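# Stand the bottle on the bench, keep the shelf level

## Task

Put the bottle upright on the bench, away from the rack, and finish with the shelf lying flat on all four of its pins and its jars still upright on top of it.

## Robot and tools

Robot: two UR7e-type six-joint arms, left_arm and right_arm, each carrying a Robotiq 2F-85 two-finger gripper and a wrist camera. Cameras: cam_high, cam_low, cam_left_wrist, cam_right_wrist, each 672x504.

Frame: every position, orientation, velocity and offset uses the scene frame. Its origin sits at table-top height, halfway between the two nominal arm bases; +z points up, +x points out over the table, and left_arm is on the +y side. Image left and right do not match arm names. Real base positions: left_arm (+0.006, +0.505, +0.047) m, right_arm (-0.064, -0.368, +0.047) m, each turned slightly about z. The gripper's own axes: fingers point along its +z, open and close along its y. The reported end_effector_position is the point between the closed pads; closed fingertips reach about 19 mm past it, open ones about 6 mm.

execute_actions(actions, cameras): actions is a list of actions; each action is a list of 1 to 15 rows, one row per 1/30 s step, and a short action repeats its last row to fill 15 steps (0.5 s). Every row is 18 numbers in [-1, 1], a single list covering both arms: left dx, dy, dz, rx, ry, rz, gripper position, force_limit, speed, then the same nine for the right arm. The first six per arm are offsets, not poses: displacement and rotation vector measured from that arm's Hand target as it was when the action began (every row counts from that same start). Scale: 1.0 equals 0.6 m or 180 degrees; rotation is about the Hand target point. Sending six zeros re-requests the current Hand target; repeating a nonzero offset keeps moving further. The three gripper numbers are absolute commands: position +1 fully open (85 mm), about -0.8 pads touching, -1 close until blocked; force_limit -1..+1 sets motor push; speed -1 about 20 mm/s, 0 about 85, +1 about 150. Always resend the gripper numbers you want held, since a 0 is itself a command. An empty actions list returns images and fuller status.

move(target, speed, blend, stop_force, zero, blocking, cameras): straight-line paths for both grippers. target is one 18-number row or a list of up to 15 rows, same layout and scale as above; every row is an offset from the Hand targets at the start of the move, not from the preceding row. speed is top path speed in m/s, 0.002 to 3.6 (default 0.25), turning capped at twice that in rad/s; one value or one per target. blend is corner rounding in metres for lists (0 means stop at each). stop_force, 3 to 120 N, one value for both arms, ends an arm's path when its wrist sensor feels that much push against the motion; it needs blocking true, is unreliable while the gripper rotates, and should be left out when backing away from a contact. zero (default true) re-zeros before the move. blocking=false returns after about 0.5 s while the move continues. Paths avoid nothing; keep clear of an arm's own base.

wait(seconds 0 to 10): lets time pass holding the last commands. stop(): brakes a running move. zoom_image(camera, region [x0,y0,x1,y1] pixels, at most 504 by 504): closer look at the newest image of that camera. zero_wrist_force(arm): subtracts the present wrist reading. read_manual(section): licence texts only. finished_scene(scene): ends the scene (1 or 2); the goal must hold with the robot idle.

Results: per arm end_effector_position (m), end_effector_quat_wxyz, velocities (m/s, rad/s), Hand target (last commanded pose after clipping, the base for the next offsets), joint positions and torques, wrist force and torque in the gripper's own axes plus the peak since the last report, motor temperatures, Tool commands, position_measured in counts (3 open, about 78 = 60 mm, 130 = 40 mm, 180 = 20 mm, 230 pads together) and object_status (0 moving, 1 blocked while opening, 2 blocked while closing = a grip, 3 reached the asked position). The move line gives the ending: done, off_target, moving, held or fault, plus limits such as paced or held. A gripper often stops short of its Hand target; send the remaining distance as an offset. Orientation commands are clipped to within 32 degrees of the current one per step.

Gripping: send position -1 and hold it; confirm object_status 2. Force_limit and speed only change after a new position number (differ by 0.01 or more). To grip more gently, open first.

Avoid: anything leaving the table or falling far, hitting fixed or heavy objects, and hard pressing. A net outside force around 150 N, or contact torque at a joint limit (138 N m for the big joints, 25.7 N m for wrists), freezes that arm for 10 s. Arms are stiff, so a target slightly beyond firm contact can fault; approach slowly with stop_force. Do not let the arms or grippers touch each other. Do not squeeze hard on a part that still rests on something, swing loads quickly, or release moving parts. Motors that hold loads or strain heat up; at 85 °C an arm is braked for 30 to 60 s. Commands lag by about 0.09 to 0.22 s and fast moves overshoot.

Each tool is called after "Request:" as name([rows], argument=value, ...), one row to a line, values as JSON.

## Session

Request:
execute_actions(actions=[])

Scene clock: 0.00 s.
left_arm: end_effector_position=(+0.4328, -0.1361, +0.3449) position_measured=3 object_status=3 end_effector_quat_wxyz=(-0.165, -0.174, +0.970, -0.031) | right_arm: end_effector_position=(+0.3553, -0.5622, +0.2565) position_measured=3 object_status=3 end_effector_quat_wxyz=(+0.062, +0.775, -0.626, +0.065)
Joint positions: left_arm=[-1.081 -0.791 0.584 -1.308 -1.904 -1.392] | right_arm=[3.139 -1.447 -2.02 -1.216 1.394 -1.821]
Joint velocities: within noise
Joint torques (N m): no reading
Motor temperatures (°C): left_arm=[34 41 31 37 40 40] | right_arm=[48 45 45 39 48 48]
Wrist force (N): no reading
Wrist torque (N m): no reading
Wrist force, peak (N): no reading
Hand target: left_arm +0.4328, -0.1361, +0.3449; -0.165, -0.174, +0.970, -0.031 | right_arm +0.3553, -0.5622, +0.2565; +0.062, +0.775, -0.626, +0.065
Tool commands: left_gripper/position=+1.0 left_gripper/force_limit=+1.0 left_gripper/speed=+1.0 right_gripper/position=+1.0 right_gripper/force_limit=+1.0 right_gripper/speed=+1.0

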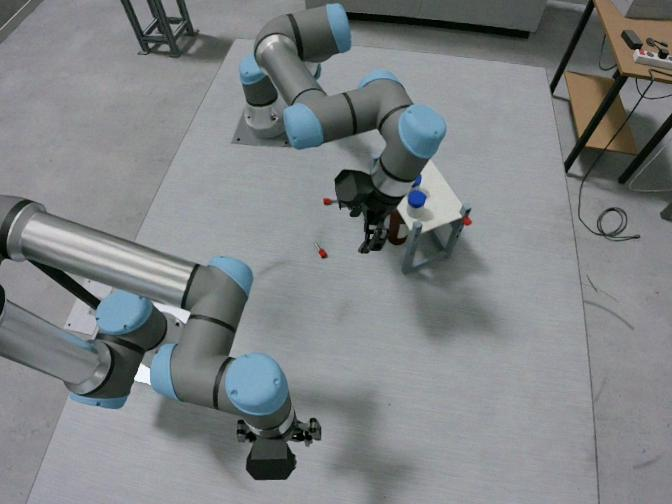

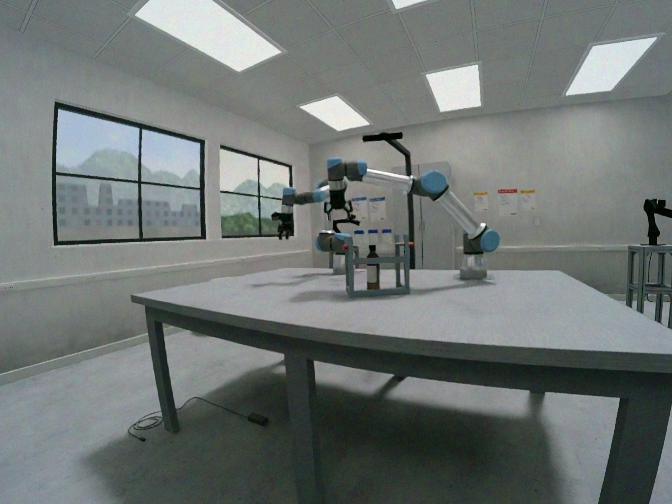

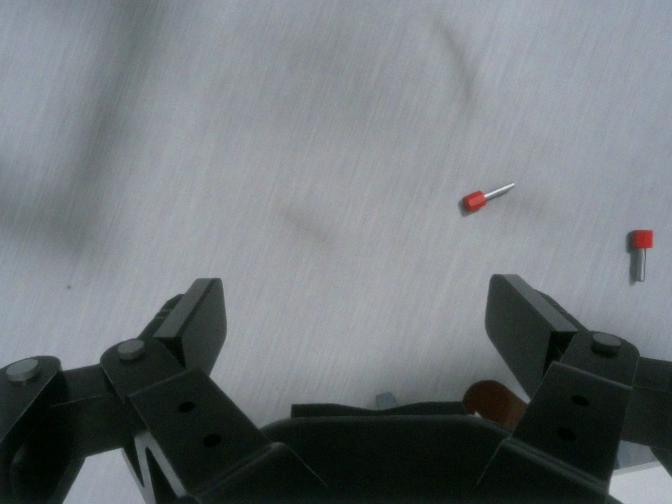

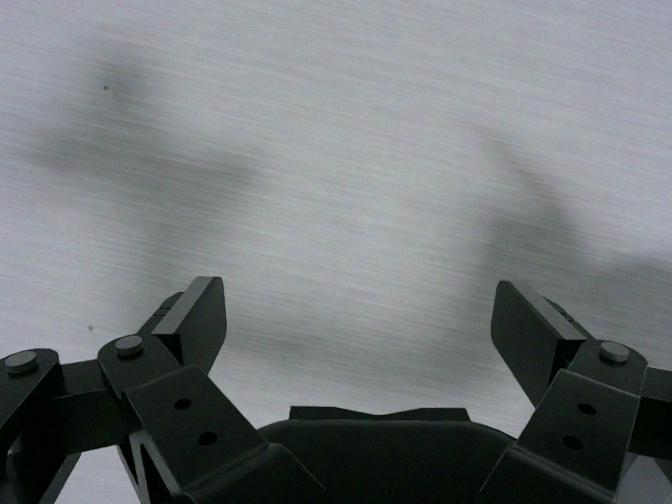

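Request:
zoom_image(camera="cam_low", region=[310, 200, 450, 310])

Request:
zoom_image(camera="cam_high", region=[300, 120, 500, 290])

Scaled by 3.600 from the camera's 672x504 image, which has a finer 960x720 frame.

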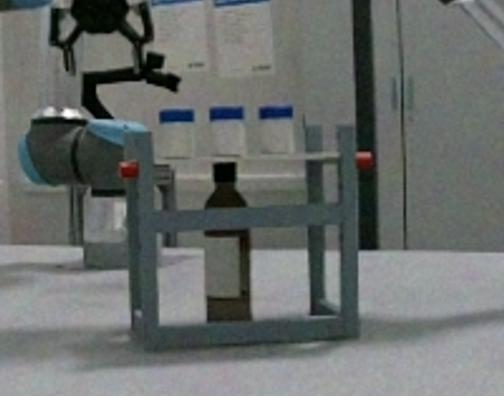

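Scaled by 2.520 from the camera's 672x504 image, which has a finer 960x720 frame.

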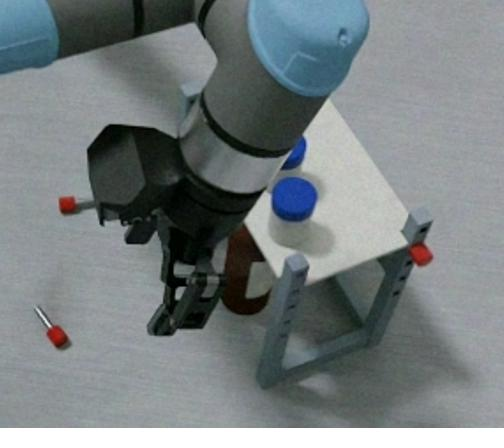

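Request:
move(target=[-0.35,0.15,0.35,0,0,0,1,1,1,0,0,0,0,0,0,1,1,1], cameras=["cam_high","cam_left_wrist"])

Request:
zoom_image(camera="cam_high", region=[300, 120, 500, 290])

Scene clock: 15.57 s.
left_arm: end_effector_position=(+0.2229, -0.0462, +0.5548) position_measured=3 object_status=3 end_effector_quat_wxyz=(-0.165, -0.174, +0.970, -0.031) | right_arm: end_effector_position=(+0.3553, -0.5622, +0.2565) position_measured=3 object_status=3 end_effector_quat_wxyz=(+0.062, +0.775, -0.626, +0.065)
Joint positions: left_arm=[-1.311 -1.241 0.757 -1.111 -1.908 -1.636] | right_arm=[3.139 -1.447 -2.02 -1.216 1.394 -1.821]
Joint torques (N m): left_arm=[-11.14 -47.91 -32.6 -1.36 1.12 -1.37] | right_arm=[0.96 18.72 25.15 2.72 -0.53 -0.16]
Wrist force (N): left_arm=[0.0 -0.4 0.2] | right_arm=[-0.3 0.2 -0.5]
Wrist torque (N m): left_arm=[-0.08 -0.01 0.03] | right_arm=[0.02 0.05 0.00]
Wrist force, peak (N): left_arm=[-1.3 -1.0 1.1] | right_arm=[-0.3 0.2 -0.5]
Hand target: left_arm +0.2228, -0.0461, +0.5549; -0.165, -0.174, +0.970, -0.031 | right_arm +0.3553, -0.5622, +0.2565; +0.062, +0.775, -0.626, +0.065
Off the commanded pose: left_arm 0.000 m, 0 deg | right_arm 0.000 m, 0 deg.
move: done
Images, in order (width x height): cam_high 672x504, cam_left_wrist 672x504.

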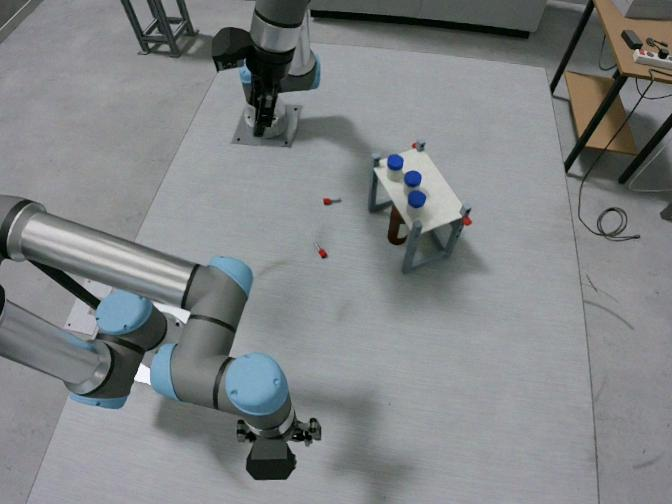

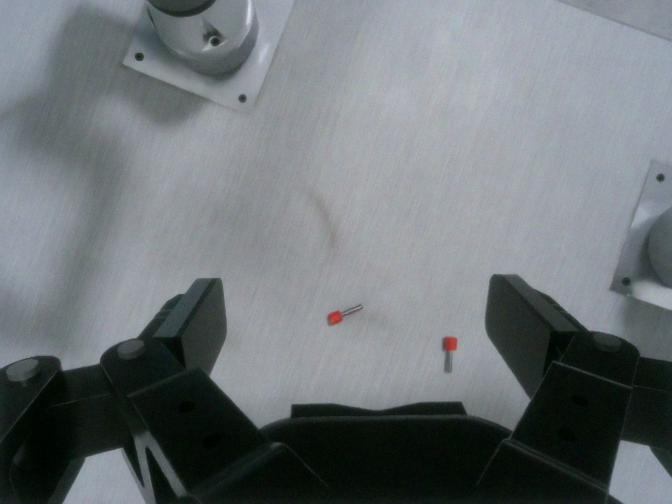

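Scaled by 2.520 from the camera's 672x504 image, which has a finer 960x720 frame.

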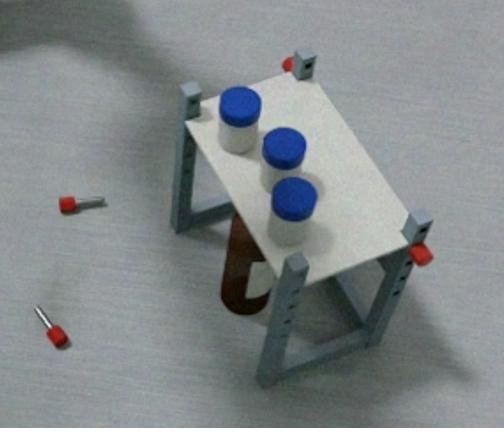

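Request:
move(target=[0.45,0.1,0.05,0,0,0,1,1,1,0,0,0,0,0,0,1,1,1], speed=0.4, cameras=["cam_left_wrist"])

Scene clock: 40.70 s.
left_arm: end_effector_position=(+0.4918, +0.0145, +0.5838) position_measured=3 object_status=3 end_effector_quat_wxyz=(-0.114, -0.193, +0.964, -0.143) | right_arm: end_effector_position=(+0.3553, -0.5622, +0.2565) position_measured=3 object_status=3 end_effector_quat_wxyz=(+0.062, +0.775, -0.626, +0.065)
Joint positions: left_arm=[-0.893 -0.84 0.035 -0.909 -1.91 -1.28] | right_arm=[3.139 -1.447 -2.02 -1.216 1.394 -1.821]
Joint torques (N m): left_arm=[10.87 -39.34 -27.88 -4.03 1.07 -1.6] | right_arm=[-0.67 18.64 25.02 2.53 -0.32 -0.13]
Wrist force (N): left_arm=[0.0 0.2 0.4] | right_arm=[-0.3 0.0 -0.4]
Wrist torque (N m): left_arm=[0.00 -0.02 0.03] | right_arm=[0.00 0.05 0.00]
Wrist force, peak (N): left_arm=[2.7 -0.1 1.3] | right_arm=[-0.3 -0.1 -0.5]
Hand target: left_arm +0.4928, +0.0139, +0.5849; -0.165, -0.174, +0.970, -0.031 | right_arm +0.3553, -0.5622, +0.2565; +0.062, +0.775, -0.626, +0.065
Off the commanded pose: left_arm 0.002 m, 14 deg | right_arm 0.000 m, 0 deg.
elbow stopped short (left arm): the move would have taken joint 3 (elbow) straighter than the controller allows.
move: off_target (left_arm)
Images, in order (width x height): cam_left_wrist 672x504.

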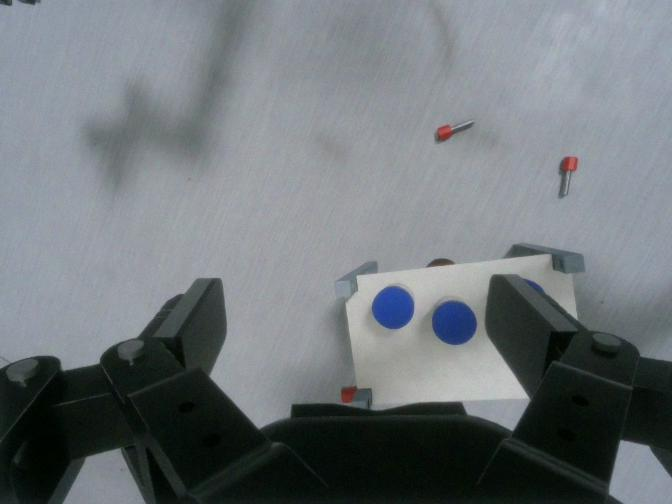

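Request:
move(target=[-0.321,0.238,-0.558,0.0352,-0.1015,-0.0182,1,1,1,-0.075,0.887,0,0.0529,0.024,0.1876,1,1,1], speed=0.35, cameras=["all"])

Request:
zoom_image(camera="cam_left_wrist", region=[180, 80, 580, 380])

Request:
zoom_image(camera="cam_right_wrist", region=[180, 80, 580, 380])

Scene clock: 66.40 s.
left_arm: end_effector_position=(+0.3002, +0.1566, +0.2502) position_measured=3 object_status=3 end_effector_quat_wxyz=(+0.000, -0.148, +0.989, +0.000) | right_arm: end_effector_position=(+0.3103, -0.0301, +0.2566) position_measured=3 object_status=3 end_effector_quat_wxyz=(+0.000, +0.927, -0.375, +0.000)
Joint positions: left_arm=[-1.199 -1.653 1.981 -1.899 -1.572 -1.462] | right_arm=[4.177 -1.604 -1.852 -1.256 1.572 -1.371]
Joint torques (N m): left_arm=[-12.69 -30.48 -18.22 -3.81 1.75 -1.78] | right_arm=[8.41 15.08 38.77 4.6 2.02 -2.06]
Wrist force (N): left_arm=[0.6 0.4 0.6] | right_arm=[-0.5 -0.1 -0.4]
Wrist torque (N m): left_arm=[0.06 -0.15 0.06] | right_arm=[-0.01 0.11 -0.04]
Wrist force, peak (N): left_arm=[1.5 0.7 2.5] | right_arm=[-2.8 -1.6 -0.2]
Hand target: left_arm +0.3002, +0.1567, +0.2501; +0.000, -0.148, +0.989, +0.000 | right_arm +0.3103, -0.0300, +0.2565; +0.000, +0.927, -0.375, +0.000
Off the commanded pose: left_arm 0.000 m, 0 deg | right_arm 0.000 m, 0 deg.
move: done

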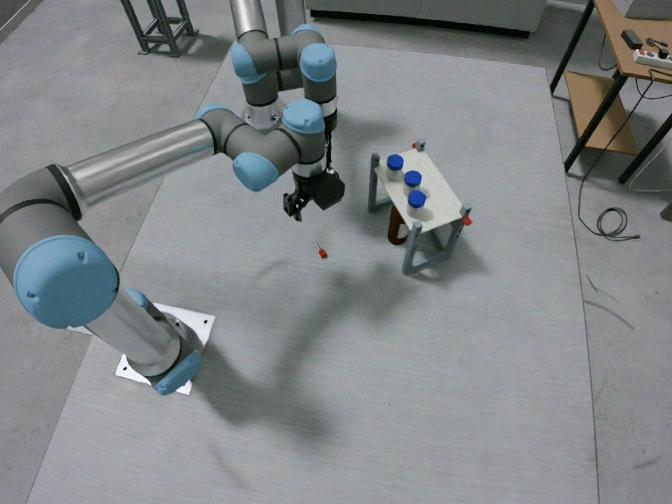

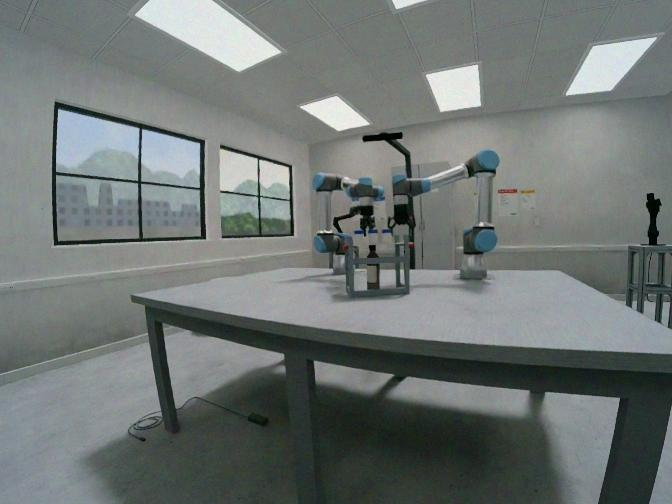

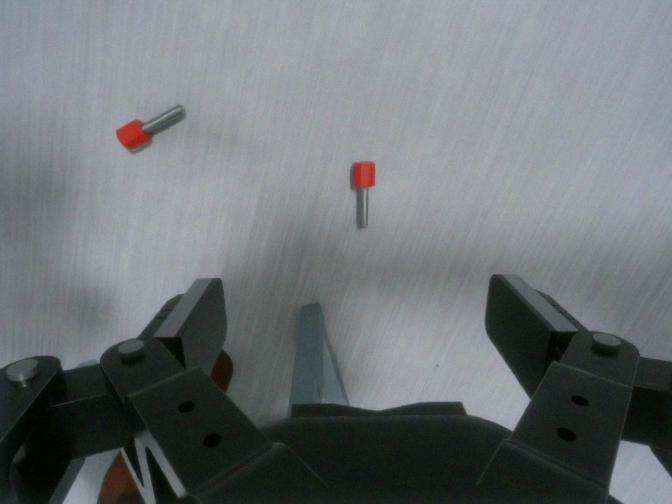

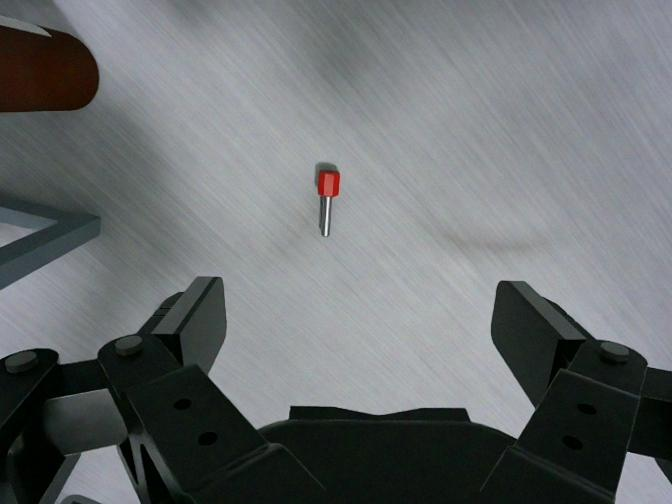

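Scaled by 1.260 from the camera's 672x504 image, which has a finer 960x720 frame.

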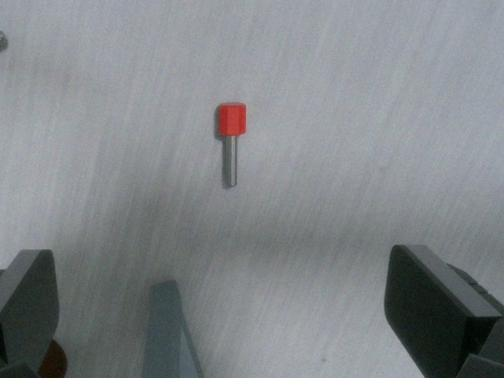

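Scaled by 1.260 from the camera's 672x504 image, which has a finer 960x720 frame.

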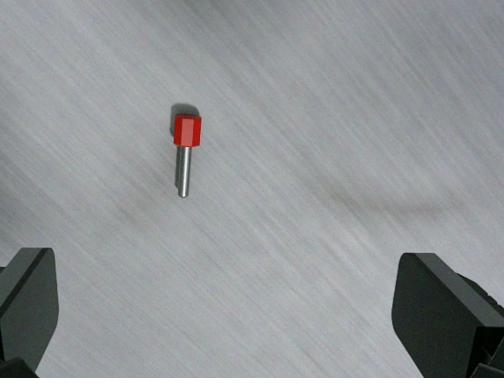

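Request:
move(target=[-0.0047,0.0242,-0.333,0,0,0,1,1,1,0.0063,0.0285,-0.344,0,0,-0.026,1,1,1], speed=0.25, cameras=["cam_left_wrist","cam_right_wrist"])

Request:
move(target=[0,0,-0.12,0,0,0,1,1,1,0,0,-0.12,0,0,0,1,1,1], speed=0.025, stop_force=6, cameras=["cam_left_wrist","cam_right_wrist"])

Scene clock: 78.97 s.
left_arm: end_effector_position=(+0.2974, +0.1712, +0.0504) position_measured=3 object_status=3 end_effector_quat_wxyz=(+0.000, -0.148, +0.989, +0.000) | right_arm: end_effector_position=(+0.3141, -0.0129, +0.0502) position_measured=3 object_status=3 end_effector_quat_wxyz=(+0.000, +0.911, -0.412, +0.000)
Joint positions: left_arm=[-1.191 -1.351 2.295 -2.514 -1.571 -1.455] | right_arm=[4.189 -1.932 -2.083 -0.698 1.572 -1.278]
Joint torques (N m): left_arm=[10.58 -15.15 -9.89 -4.08 1.59 1.55] | right_arm=[-9.22 23.38 31.51 4.59 -2.13 2.08]
Wrist force (N): left_arm=[0.6 0.1 0.7] | right_arm=[-0.1 0.2 0.1]
Wrist torque (N m): left_arm=[0.01 -0.15 -0.01] | right_arm=[0.06 0.08 -0.14]
Wrist force, peak (N): left_arm=[0.6 0.5 2.3] | right_arm=[-0.4 0.1 -2.5]
Hand target: left_arm +0.2974, +0.1712, +0.0503; +0.000, -0.148, +0.989, +0.000 | right_arm +0.3141, -0.0129, +0.0501; +0.000, +0.911, -0.412, +0.000
Off the commanded pose: left_arm 0.000 m, 0 deg | right_arm 0.000 m, 0 deg.
move: done
Images, in order (width x height): cam_left_wrist 672x504, cam_right_wrist 672x504.

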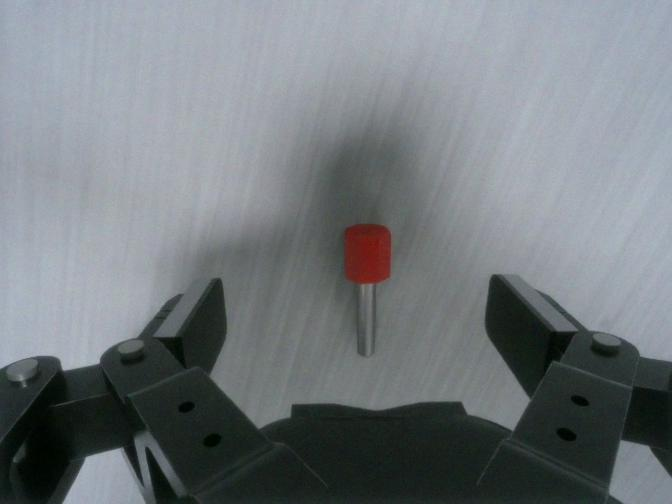

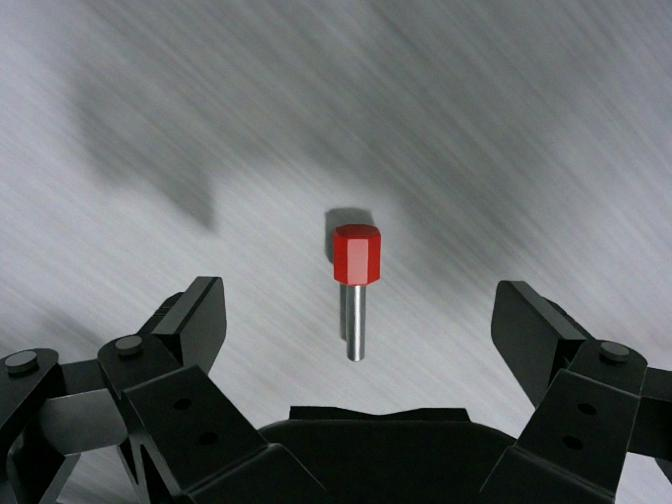

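Scene clock: 82.23 s.
left_arm: end_effector_position=(+0.2973, +0.1714, +0.0057) position_measured=3 object_status=3 end_effector_quat_wxyz=(+0.000, -0.148, +0.989, +0.000) | right_arm: end_effector_position=(+0.3141, -0.0129, +0.0058) position_measured=3 object_status=3 end_effector_quat_wxyz=(+0.000, +0.911, -0.412, +0.000)
Joint positions: left_arm=[-1.191 -1.231 2.322 -2.661 -1.571 -1.455] | right_arm=[4.189 -2.028 -2.106 -0.578 1.572 -1.278]
Joint torques (N m): left_arm=[-0.51 -27.74 -14.38 -3.12 0.19 0.04] | right_arm=[4.98 43.82 28.97 3.84 -1.66 0.98]
Wrist force (N): left_arm=[-1.5 -0.8 -0.3] | right_arm=[-0.1 -0.2 -0.1]
Wrist torque (N m): left_arm=[-0.13 0.20 -0.02] | right_arm=[0.00 0.08 -0.11]
Wrist force, peak (N): left_arm=[8.0 25.2 -120.7] | right_arm=[6.1 20.6 -100.7]
Hand target: left_arm +0.2973, +0.1714, +0.0057; +0.000, -0.148, +0.989, +0.000 (not the last commanded pose) | right_arm +0.3141, -0.0129, +0.0058; +0.000, +0.911, -0.412, +0.000 (not the last commanded pose)
Tool commands: left_gripper/position=+1.0 left_gripper/force_limit=+1.0 left_gripper/speed=+1.0 right_gripper/position=+1.0 right_gripper/force_limit=+1.0 right_gripper/speed=+1.0
Off the commanded pose: left_arm 0.027 m, 0 deg | right_arm 0.028 m, 0 deg.
FORCE FAULT: contact force on the left arm reached its limit, and that arm stopped. The contact can be on any part of that arm, not only on its tool. That arm's remaining commands of this call were not run. That arm is still stopped at the end of this call. That arm stays stopped for about 9 more seconds. Until then a move that you send moves the other arm only, and its call returns only when the move has ended. Once the stop has ended, the next robot result says so. If the stop ends while you think or write, that arm runs what you send next, counted from a new Hand target: where the arm stands when the stop ends. While its stop runs, that arm takes no new command, but its gripper still runs the gripper command that each later call begins with. Until it ends, the stop uses up actions while you think or wait. An arm that is not stopped still takes commands.
move: fault (left_arm; stop_force had ended the path), contact (right_arm)
Images, in order (width x height): cam_left_wrist 672x504, cam_right_wrist 672x504.

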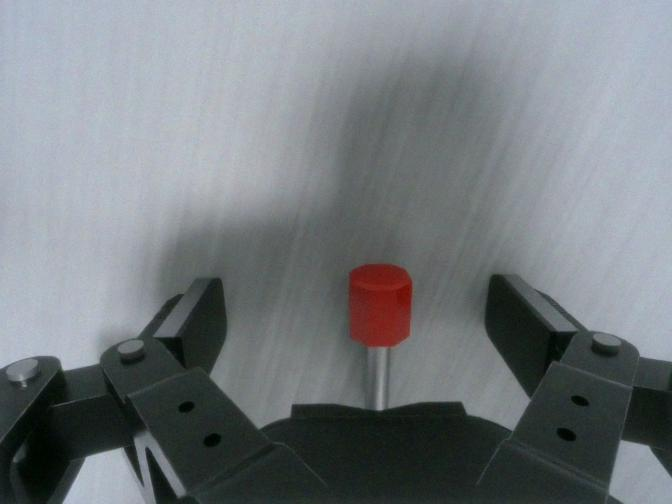

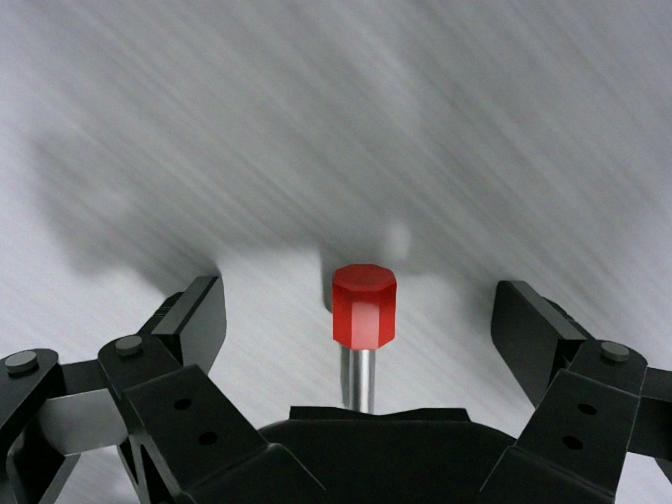

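Request:
wait(seconds=3)

Request:
move(target=[-0.0025,0.0083,0.026,0,0,0,1,1,1,0,0,0.026,0,0,0,1,1,1], speed=0.05)

Request:
move(target=[0,0,0,0,0,0,-1,-0.5,-1,0,0,0,0,0,0,-1,-0.5,-1], cameras=["cam_left_wrist","cam_right_wrist"])

Scene clock: 91.40 s.
left_arm: end_effector_position=(+0.2973, +0.1714, +0.0057) position_measured=3 object_status=3 end_effector_quat_wxyz=(+0.000, -0.148, +0.989, +0.000) | right_arm: end_effector_position=(+0.3141, -0.0129, +0.0058) position_measured=3 object_status=3 end_effector_quat_wxyz=(+0.000, +0.911, -0.412, +0.000)
Joint positions: left_arm=[-1.191 -1.231 2.322 -2.661 -1.571 -1.455] | right_arm=[4.189 -2.028 -2.106 -0.578 1.572 -1.278]
Joint torques (N m): left_arm=[-0.45 -28.03 -14.36 -3.02 0.17 0.06] | right_arm=[8.7 43.3 29.67 4.45 -1.48 -0.5]
Wrist force (N): left_arm=[-1.5 -0.4 -0.2] | right_arm=[-0.1 -0.5 -0.2]
Wrist torque (N m): left_arm=[-0.08 0.21 -0.02] | right_arm=[-0.05 0.08 -0.11]
Wrist force, peak (N): left_arm=[-1.8 -0.7 -0.6] | right_arm=[-0.5 -0.3 -0.2]
Hand target: left_arm +0.2973, +0.1714, +0.0057; +0.000, -0.148, +0.989, +0.000 (not the last commanded pose) | right_arm +0.3141, -0.0129, +0.0058; +0.000, +0.911, -0.412, +0.000 (not the last commanded pose)
Tool commands: left_gripper/position=+1.0 left_gripper/force_limit=+1.0 left_gripper/speed=+1.0 right_gripper/position=+1.0 right_gripper/force_limit=+1.0 right_gripper/speed=+1.0
Off the commanded pose: left_arm 0.027 m, 0 deg | right_arm 0.028 m, 0 deg.
FORCE FAULT, CONTINUED: the left arm's stop, for the force fault that an earlier result reported, is over. The rest of the stop counts as 18 of the actions that you can send in this scene. That arm's target is now where it stood when the stop ended, not its last command. That arm accepts commands again.
wait: 3.00 s; at rest from the start

Scene clock: 92.27 s.
left_arm: end_effector_position=(+0.2958, +0.1764, +0.0212) position_measured=3 object_status=3 end_effector_quat_wxyz=(+0.000, -0.148, +0.989, +0.000) | right_arm: end_effector_position=(+0.3141, -0.0129, +0.0214) position_measured=3 object_status=3 end_effector_quat_wxyz=(+0.000, +0.911, -0.412, +0.000)
Joint positions: left_arm=[-1.19 -1.282 2.327 -2.614 -1.571 -1.453] | right_arm=[4.189 -1.993 -2.099 -0.619 1.572 -1.278]
Joint torques (N m): left_arm=[10.53 -37.97 -7.92 -1.6 0.15 1.59] | right_arm=[5.44 42.57 30.39 0.63 -1.42 -0.27]
Wrist force (N): left_arm=[-1.7 -0.7 -0.2] | right_arm=[-0.1 0.0 -0.4]
Wrist torque (N m): left_arm=[-0.11 0.22 0.00] | right_arm=[0.02 0.08 -0.10]
Wrist force, peak (N): left_arm=[-1.7 -0.9 -0.1] | right_arm=[-0.3 0.0 -0.5]
Hand target: left_arm +0.2958, +0.1764, +0.0213; +0.000, -0.148, +0.989, +0.000 | right_arm +0.3141, -0.0129, +0.0214; +0.000, +0.911, -0.412, +0.000
Off the commanded pose: left_arm 0.000 m, 0 deg | right_arm 0.000 m, 0 deg.
move: done

Scene clock: 96.00 s.
left_arm: end_effector_position=(+0.2958, +0.1764, +0.0213) position_measured=187 object_status=0 end_effector_quat_wxyz=(+0.000, -0.148, +0.989, +0.000) | right_arm: end_effector_position=(+0.3141, -0.0129, +0.0214) position_measured=186 object_status=0 end_effector_quat_wxyz=(+0.000, +0.911, -0.412, +0.000)
Joint positions: left_arm=[-1.19 -1.283 2.327 -2.614 -1.571 -1.453] | right_arm=[4.189 -1.993 -2.099 -0.62 1.572 -1.278]
Joint torques (N m): left_arm=[10.13 -33.55 -8.59 -1.61 0.55 1.58] | right_arm=[4.24 41.29 29.02 0.82 -1.49 1.74]
Wrist force (N): left_arm=[-0.2 1.6 -7.0] | right_arm=[0.4 2.1 -5.4]
Wrist torque (N m): left_arm=[-0.13 0.16 0.00] | right_arm=[-0.02 0.12 -0.10]
Wrist force, peak (N): left_arm=[-0.7 1.8 -7.0] | right_arm=[0.6 2.0 -5.6]
Hand target: left_arm +0.2958, +0.1764, +0.0213; +0.000, -0.148, +0.989, +0.000 | right_arm +0.3141, -0.0129, +0.0214; +0.000, +0.911, -0.412, +0.000
Off the commanded pose: left_arm 0.000 m, 0 deg | right_arm 0.000 m, 0 deg.
move: done
Images, in order (width x height): cam_left_wrist 672x504, cam_right_wrist 672x504.

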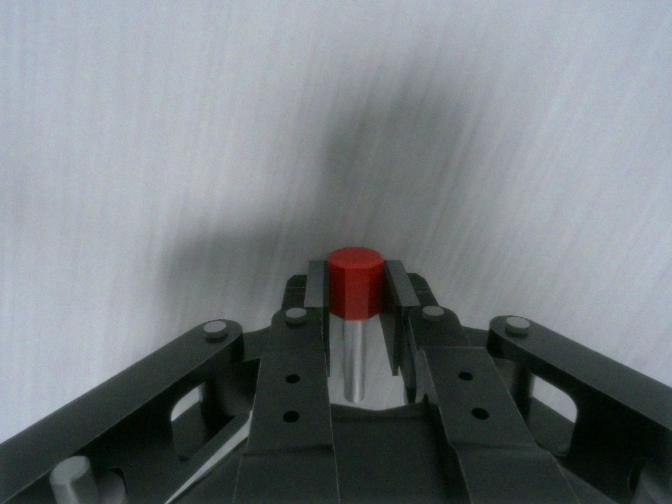

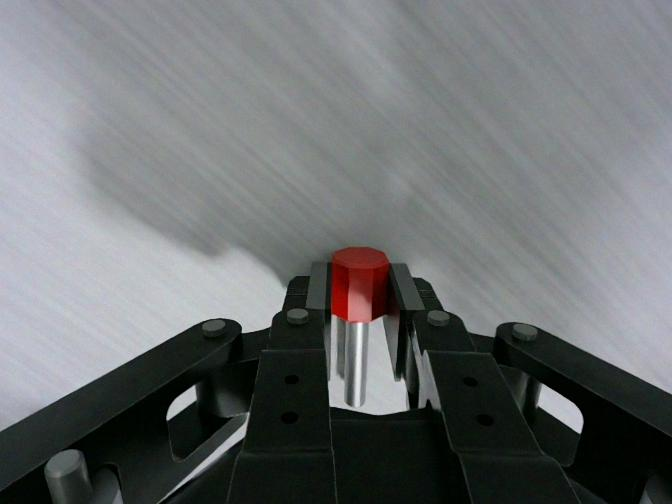

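Request:
move([
  [0.0,0.0,0.1,0,0,0,-1,-0.5,-1,0,0,0.1,0,0,0,-1,-0.5,-1],
  [0.09,0.083,0.383,0,0,-0.389,-1,-0.5,-1,0.31,-0.31,0.383,0,0,-0.022,-1,-0.5,-1],
  [0.117,0.108,0.383,0,0,-0.389,-1,-0.5,-1,0.58,-0.197,0.383,0,0,-0.022,-1,-0.5,-1],
], blend=0.03, speed=0.25, cameras=["all"])

Request:
zoom_image(camera="cam_high", region=[340, 120, 500, 290])

Request:
zoom_image(camera="cam_low", region=[320, 210, 440, 300])

Scene clock: 106.13 s.
left_arm: end_effector_position=(+0.3660, +0.2412, +0.2511) position_measured=187 object_status=2 end_effector_quat_wxyz=(+0.000, +0.446, +0.895, +0.001) | right_arm: end_effector_position=(+0.6621, -0.1311, +0.2512) position_measured=186 object_status=2 end_effector_quat_wxyz=(+0.000, +0.896, -0.444, +0.000)
Joint positions: left_arm=[-0.969 -1.678 2.001 -1.893 -1.57 -0.01] | right_arm=[3.666 -2.236 -0.998 -1.478 1.572 -1.731]
Joint torques (N m): left_arm=[10.66 -9.46 -32.59 -3.89 -1.4 1.53] | right_arm=[-8.51 42.97 40.46 0.44 2.05 -2.18]
Wrist force (N): left_arm=[-1.4 -0.6 0.7] | right_arm=[-0.1 0.1 0.6]
Wrist torque (N m): left_arm=[-0.11 0.16 -0.02] | right_arm=[0.06 0.12 -0.03]
Wrist force, peak (N): left_arm=[-0.4 1.6 -7.4] | right_arm=[0.8 2.3 -5.9]
Hand target: left_arm +0.3660, +0.2412, +0.2511; +0.000, +0.446, +0.895, +0.001 | right_arm +0.6621, -0.1311, +0.2512; +0.000, +0.896, -0.444, +0.000
Off the commanded pose: left_arm 0.000 m, 0 deg | right_arm 0.000 m, 0 deg.
move: done

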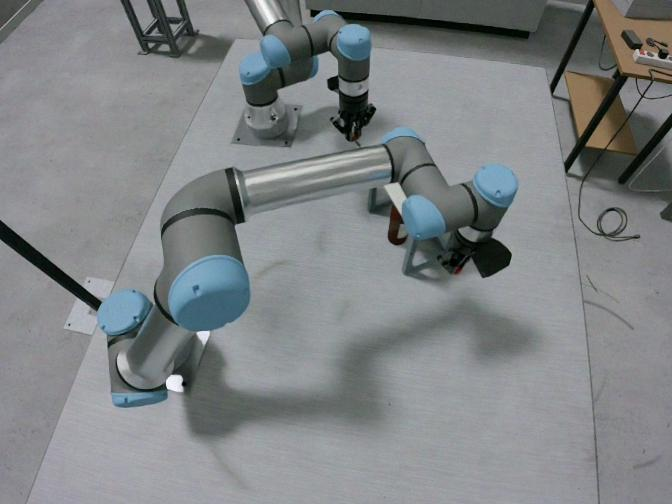

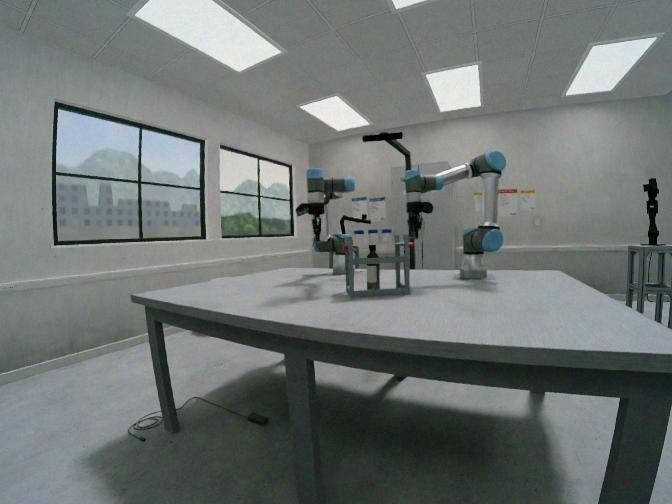

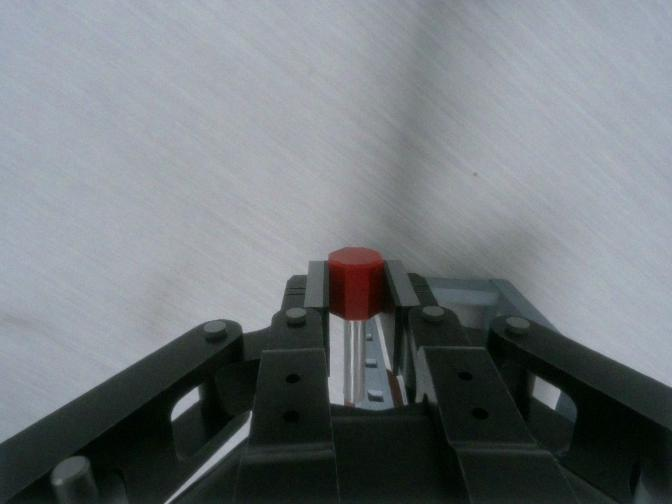

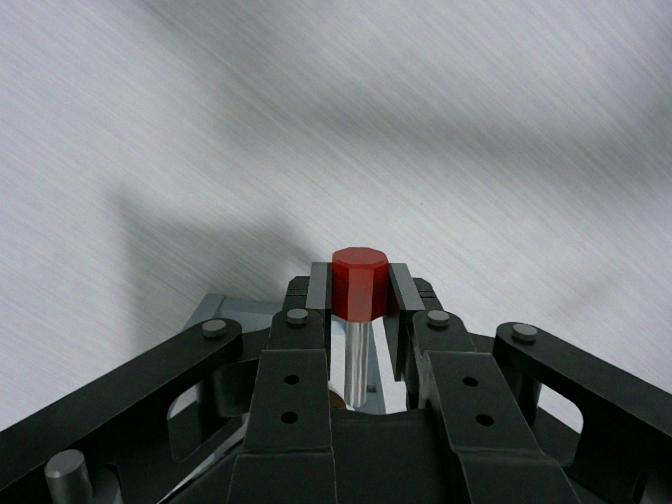

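Scaled by 2.965 from the camera's 672x504 image, which has a finer 960x720 frame.

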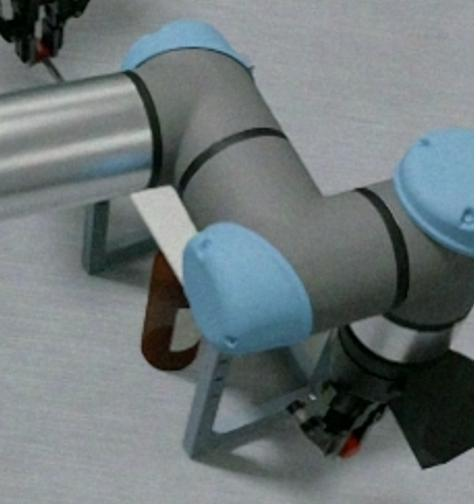

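Scaled by 4.200 from the camera's 672x504 image, which has a finer 960x720 frame.

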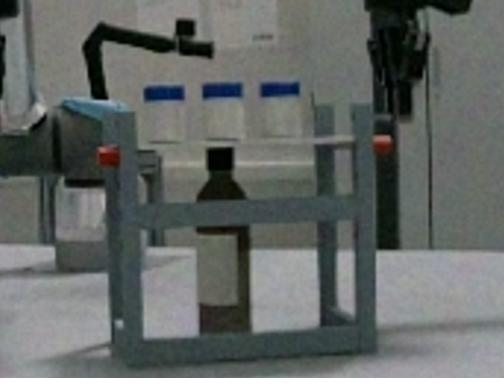

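Request:
move(target=[0,0.107,0,-0.178,-0.133,0,-1,-0.5,-1,0.09,-0.037,0,0.178,0.133,0,-1,-0.5,-1], speed=0.3, cameras=["cam_left_wrist","cam_right_wrist"])

Request:
zoom_image(camera="cam_left_wrist", region=[150, 50, 600, 400])

Request:
zoom_image(camera="cam_right_wrist", region=[150, 50, 600, 400])

Scene clock: 119.97 s.
left_arm: end_effector_position=(+0.3660, +0.3054, +0.2511) position_measured=187 object_status=2 end_effector_quat_wxyz=(+0.305, +0.419, +0.841, -0.153) | right_arm: end_effector_position=(+0.7150, -0.1534, +0.2509) position_measured=186 object_status=2 end_effector_quat_wxyz=(-0.161, +0.842, -0.420, -0.299)
Joint positions: left_arm=[-0.803 -1.984 2.563 -2.841 -1.672 0.119] | right_arm=[3.42 -2.792 -0.035 -2.178 2.209 -2.068]
Joint torques (N m): left_arm=[10.14 6.16 -16.91 -4.76 -1.49 1.56] | right_arm=[-9 57.69 37.65 0.13 3.64 -2.16]
Wrist force (N): left_arm=[-0.8 -0.9 0.3] | right_arm=[0.9 0.1 0.0]
Wrist torque (N m): left_arm=[-0.08 0.11 0.13] | right_arm=[-0.07 0.09 -0.14]
Wrist force, peak (N): left_arm=[-2.0 -1.1 0.7] | right_arm=[-1.4 0.7 0.6]
Hand target: left_arm +0.3660, +0.3054, +0.2511; +0.305, +0.419, +0.841, -0.153 | right_arm +0.7161, -0.1533, +0.2512; -0.155, +0.842, -0.417, -0.305
Off the commanded pose: left_arm 0.000 m, 0 deg | right_arm 0.001 m, 1 deg.
elbow stopped short (right arm): the move would have taken joint 3 (elbow) straighter than the controller allows.
move: done
Images, in order (width x height): cam_left_wrist 672x504, cam_right_wrist 672x504.

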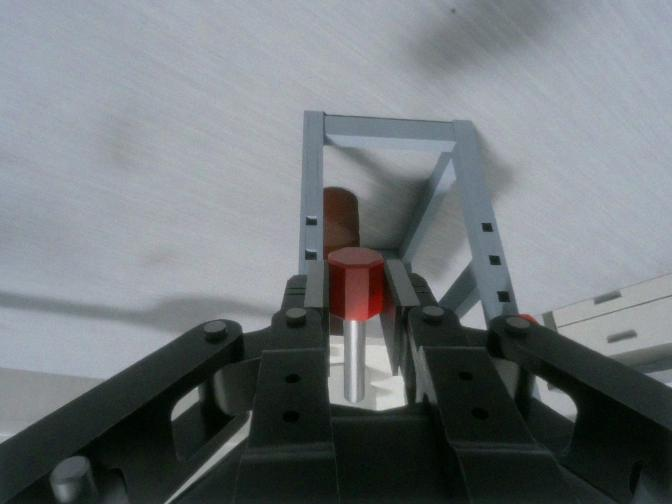

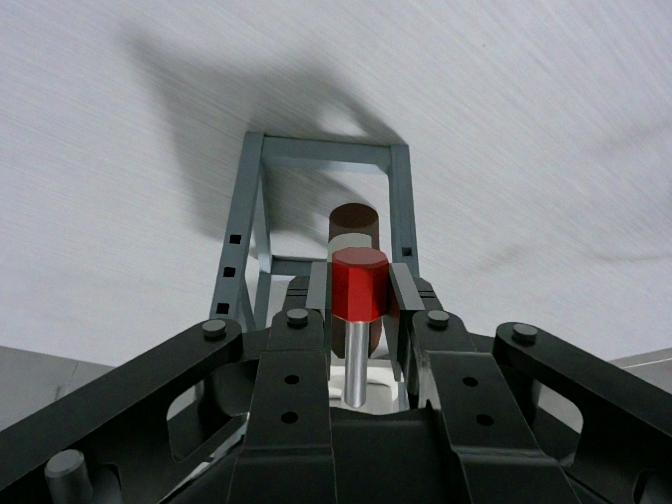

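Scaled by 1.120 from the camera's 672x504 image, which has a finer 960x720 frame.

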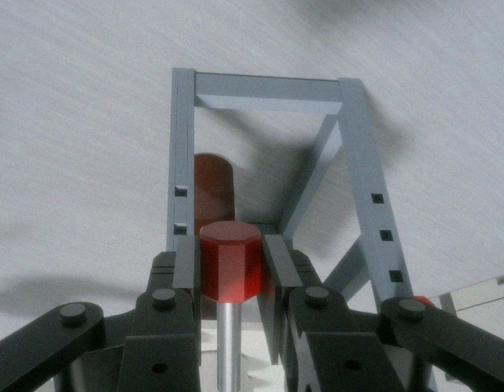

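Scaled by 1.120 from the camera's 672x504 image, which has a finer 960x720 frame.

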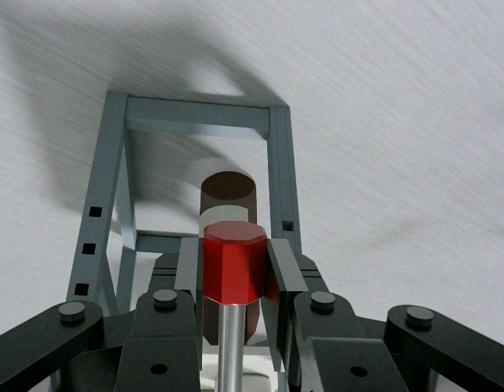

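Request:
move(target=[0.0537,-0.1373,-0.056,0.1825,0.1259,-0.0242,-1,-0.5,-1,-0.1912,0.1103,-0.056,-0.1837,-0.1253,-0.0256,-1,-0.5,-1], speed=0.2, cameras=["cam_left_wrist","cam_right_wrist","cam_low"])

Request:
zoom_image(camera="cam_left_wrist", region=[280, 240, 480, 410])

Request:
zoom_image(camera="cam_right_wrist", region=[280, 240, 480, 410])

Request:
zoom_image(camera="cam_low", region=[320, 210, 440, 300])

Scene clock: 164.83 s.
left_arm: end_effector_position=(+0.3982, +0.2230, +0.2175) position_measured=187 object_status=2 end_effector_quat_wxyz=(+0.000, +0.481, +0.877, +0.000) | right_arm: end_effector_position=(+0.6014, -0.0871, +0.2176) position_measured=186 object_status=2 end_effector_quat_wxyz=(+0.000, +0.877, -0.481, +0.000)
Joint positions: left_arm=[-0.936 -1.555 1.977 -1.994 -1.571 0.102] | right_arm=[3.761 -2.142 -1.239 -1.332 1.571 -1.553]
Joint torques (N m): left_arm=[-11.5 -13.83 -32.86 -1.55 1.84 1.41] | right_arm=[9.13 58.94 11.16 4.76 -2.38 1.84]
Wrist force (N): left_arm=[-1.5 -0.9 0.4] | right_arm=[-0.4 0.2 0.1]
Wrist torque (N m): left_arm=[-0.16 0.20 0.04] | right_arm=[0.07 0.16 -0.09]
Wrist force, peak (N): left_arm=[-2.1 -1.0 0.8] | right_arm=[1.5 0.4 -0.7]
Hand target: left_arm +0.3982, +0.2230, +0.2175; +0.000, +0.481, +0.877, +0.000 | right_arm +0.6014, -0.0871, +0.2176; +0.000, +0.877, -0.481, +0.000
Off the commanded pose: left_arm 0.000 m, 0 deg | right_arm 0.000 m, 0 deg.
move: done
Images, in order (width x height): cam_low 672x504, cam_left_wrist 672x504, cam_right_wrist 672x504.

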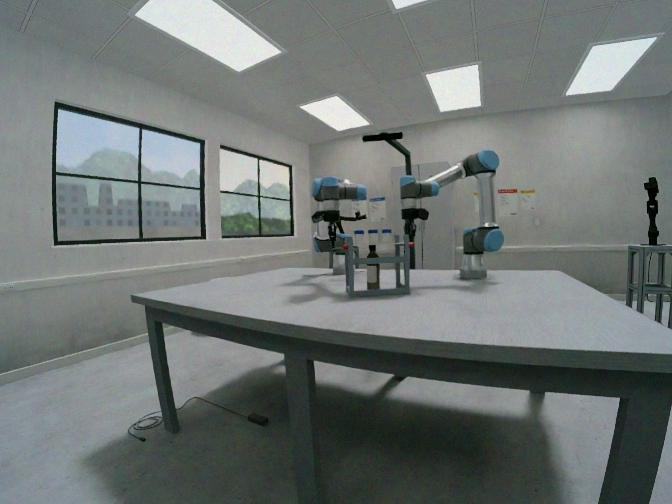

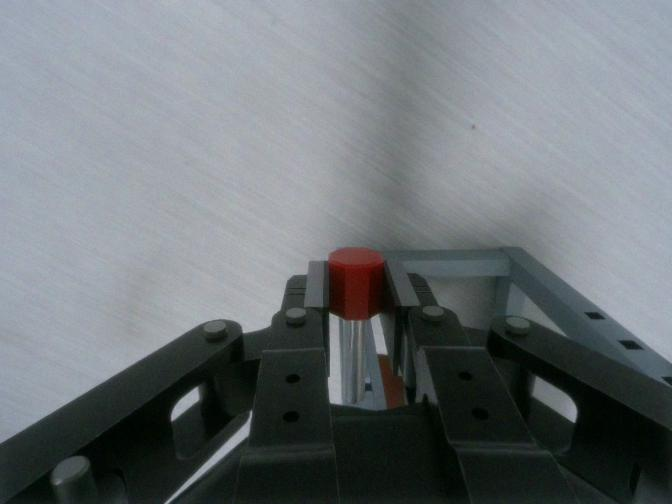

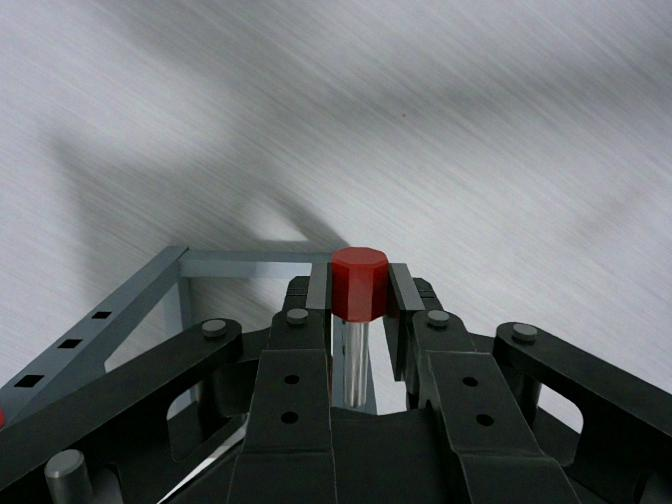

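Scaled by 2.520 from the camera's 672x504 image, which has a finer 960x720 frame.

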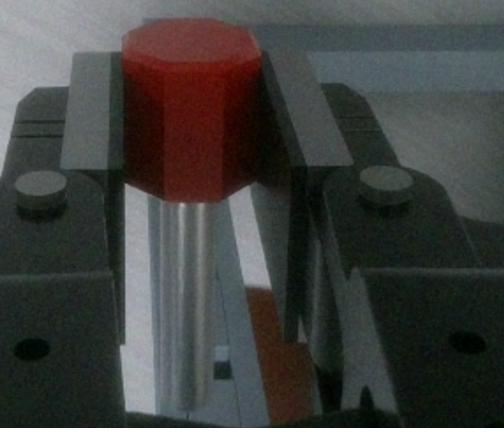

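Scaled by 2.520 from the camera's 672x504 image, which has a finer 960x720 frame.

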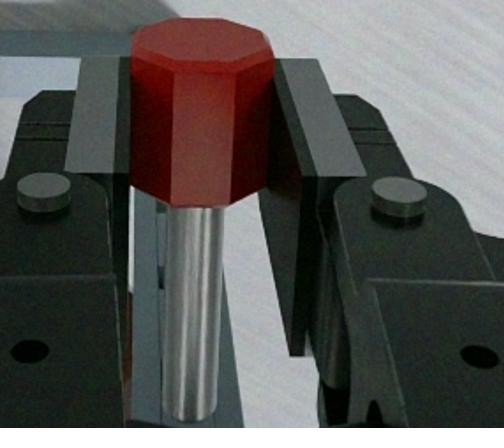

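Scaled by 4.200 from the camera's 672x504 image, which has a finer 960x720 frame.

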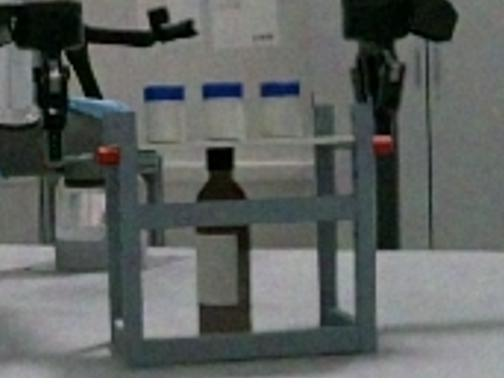

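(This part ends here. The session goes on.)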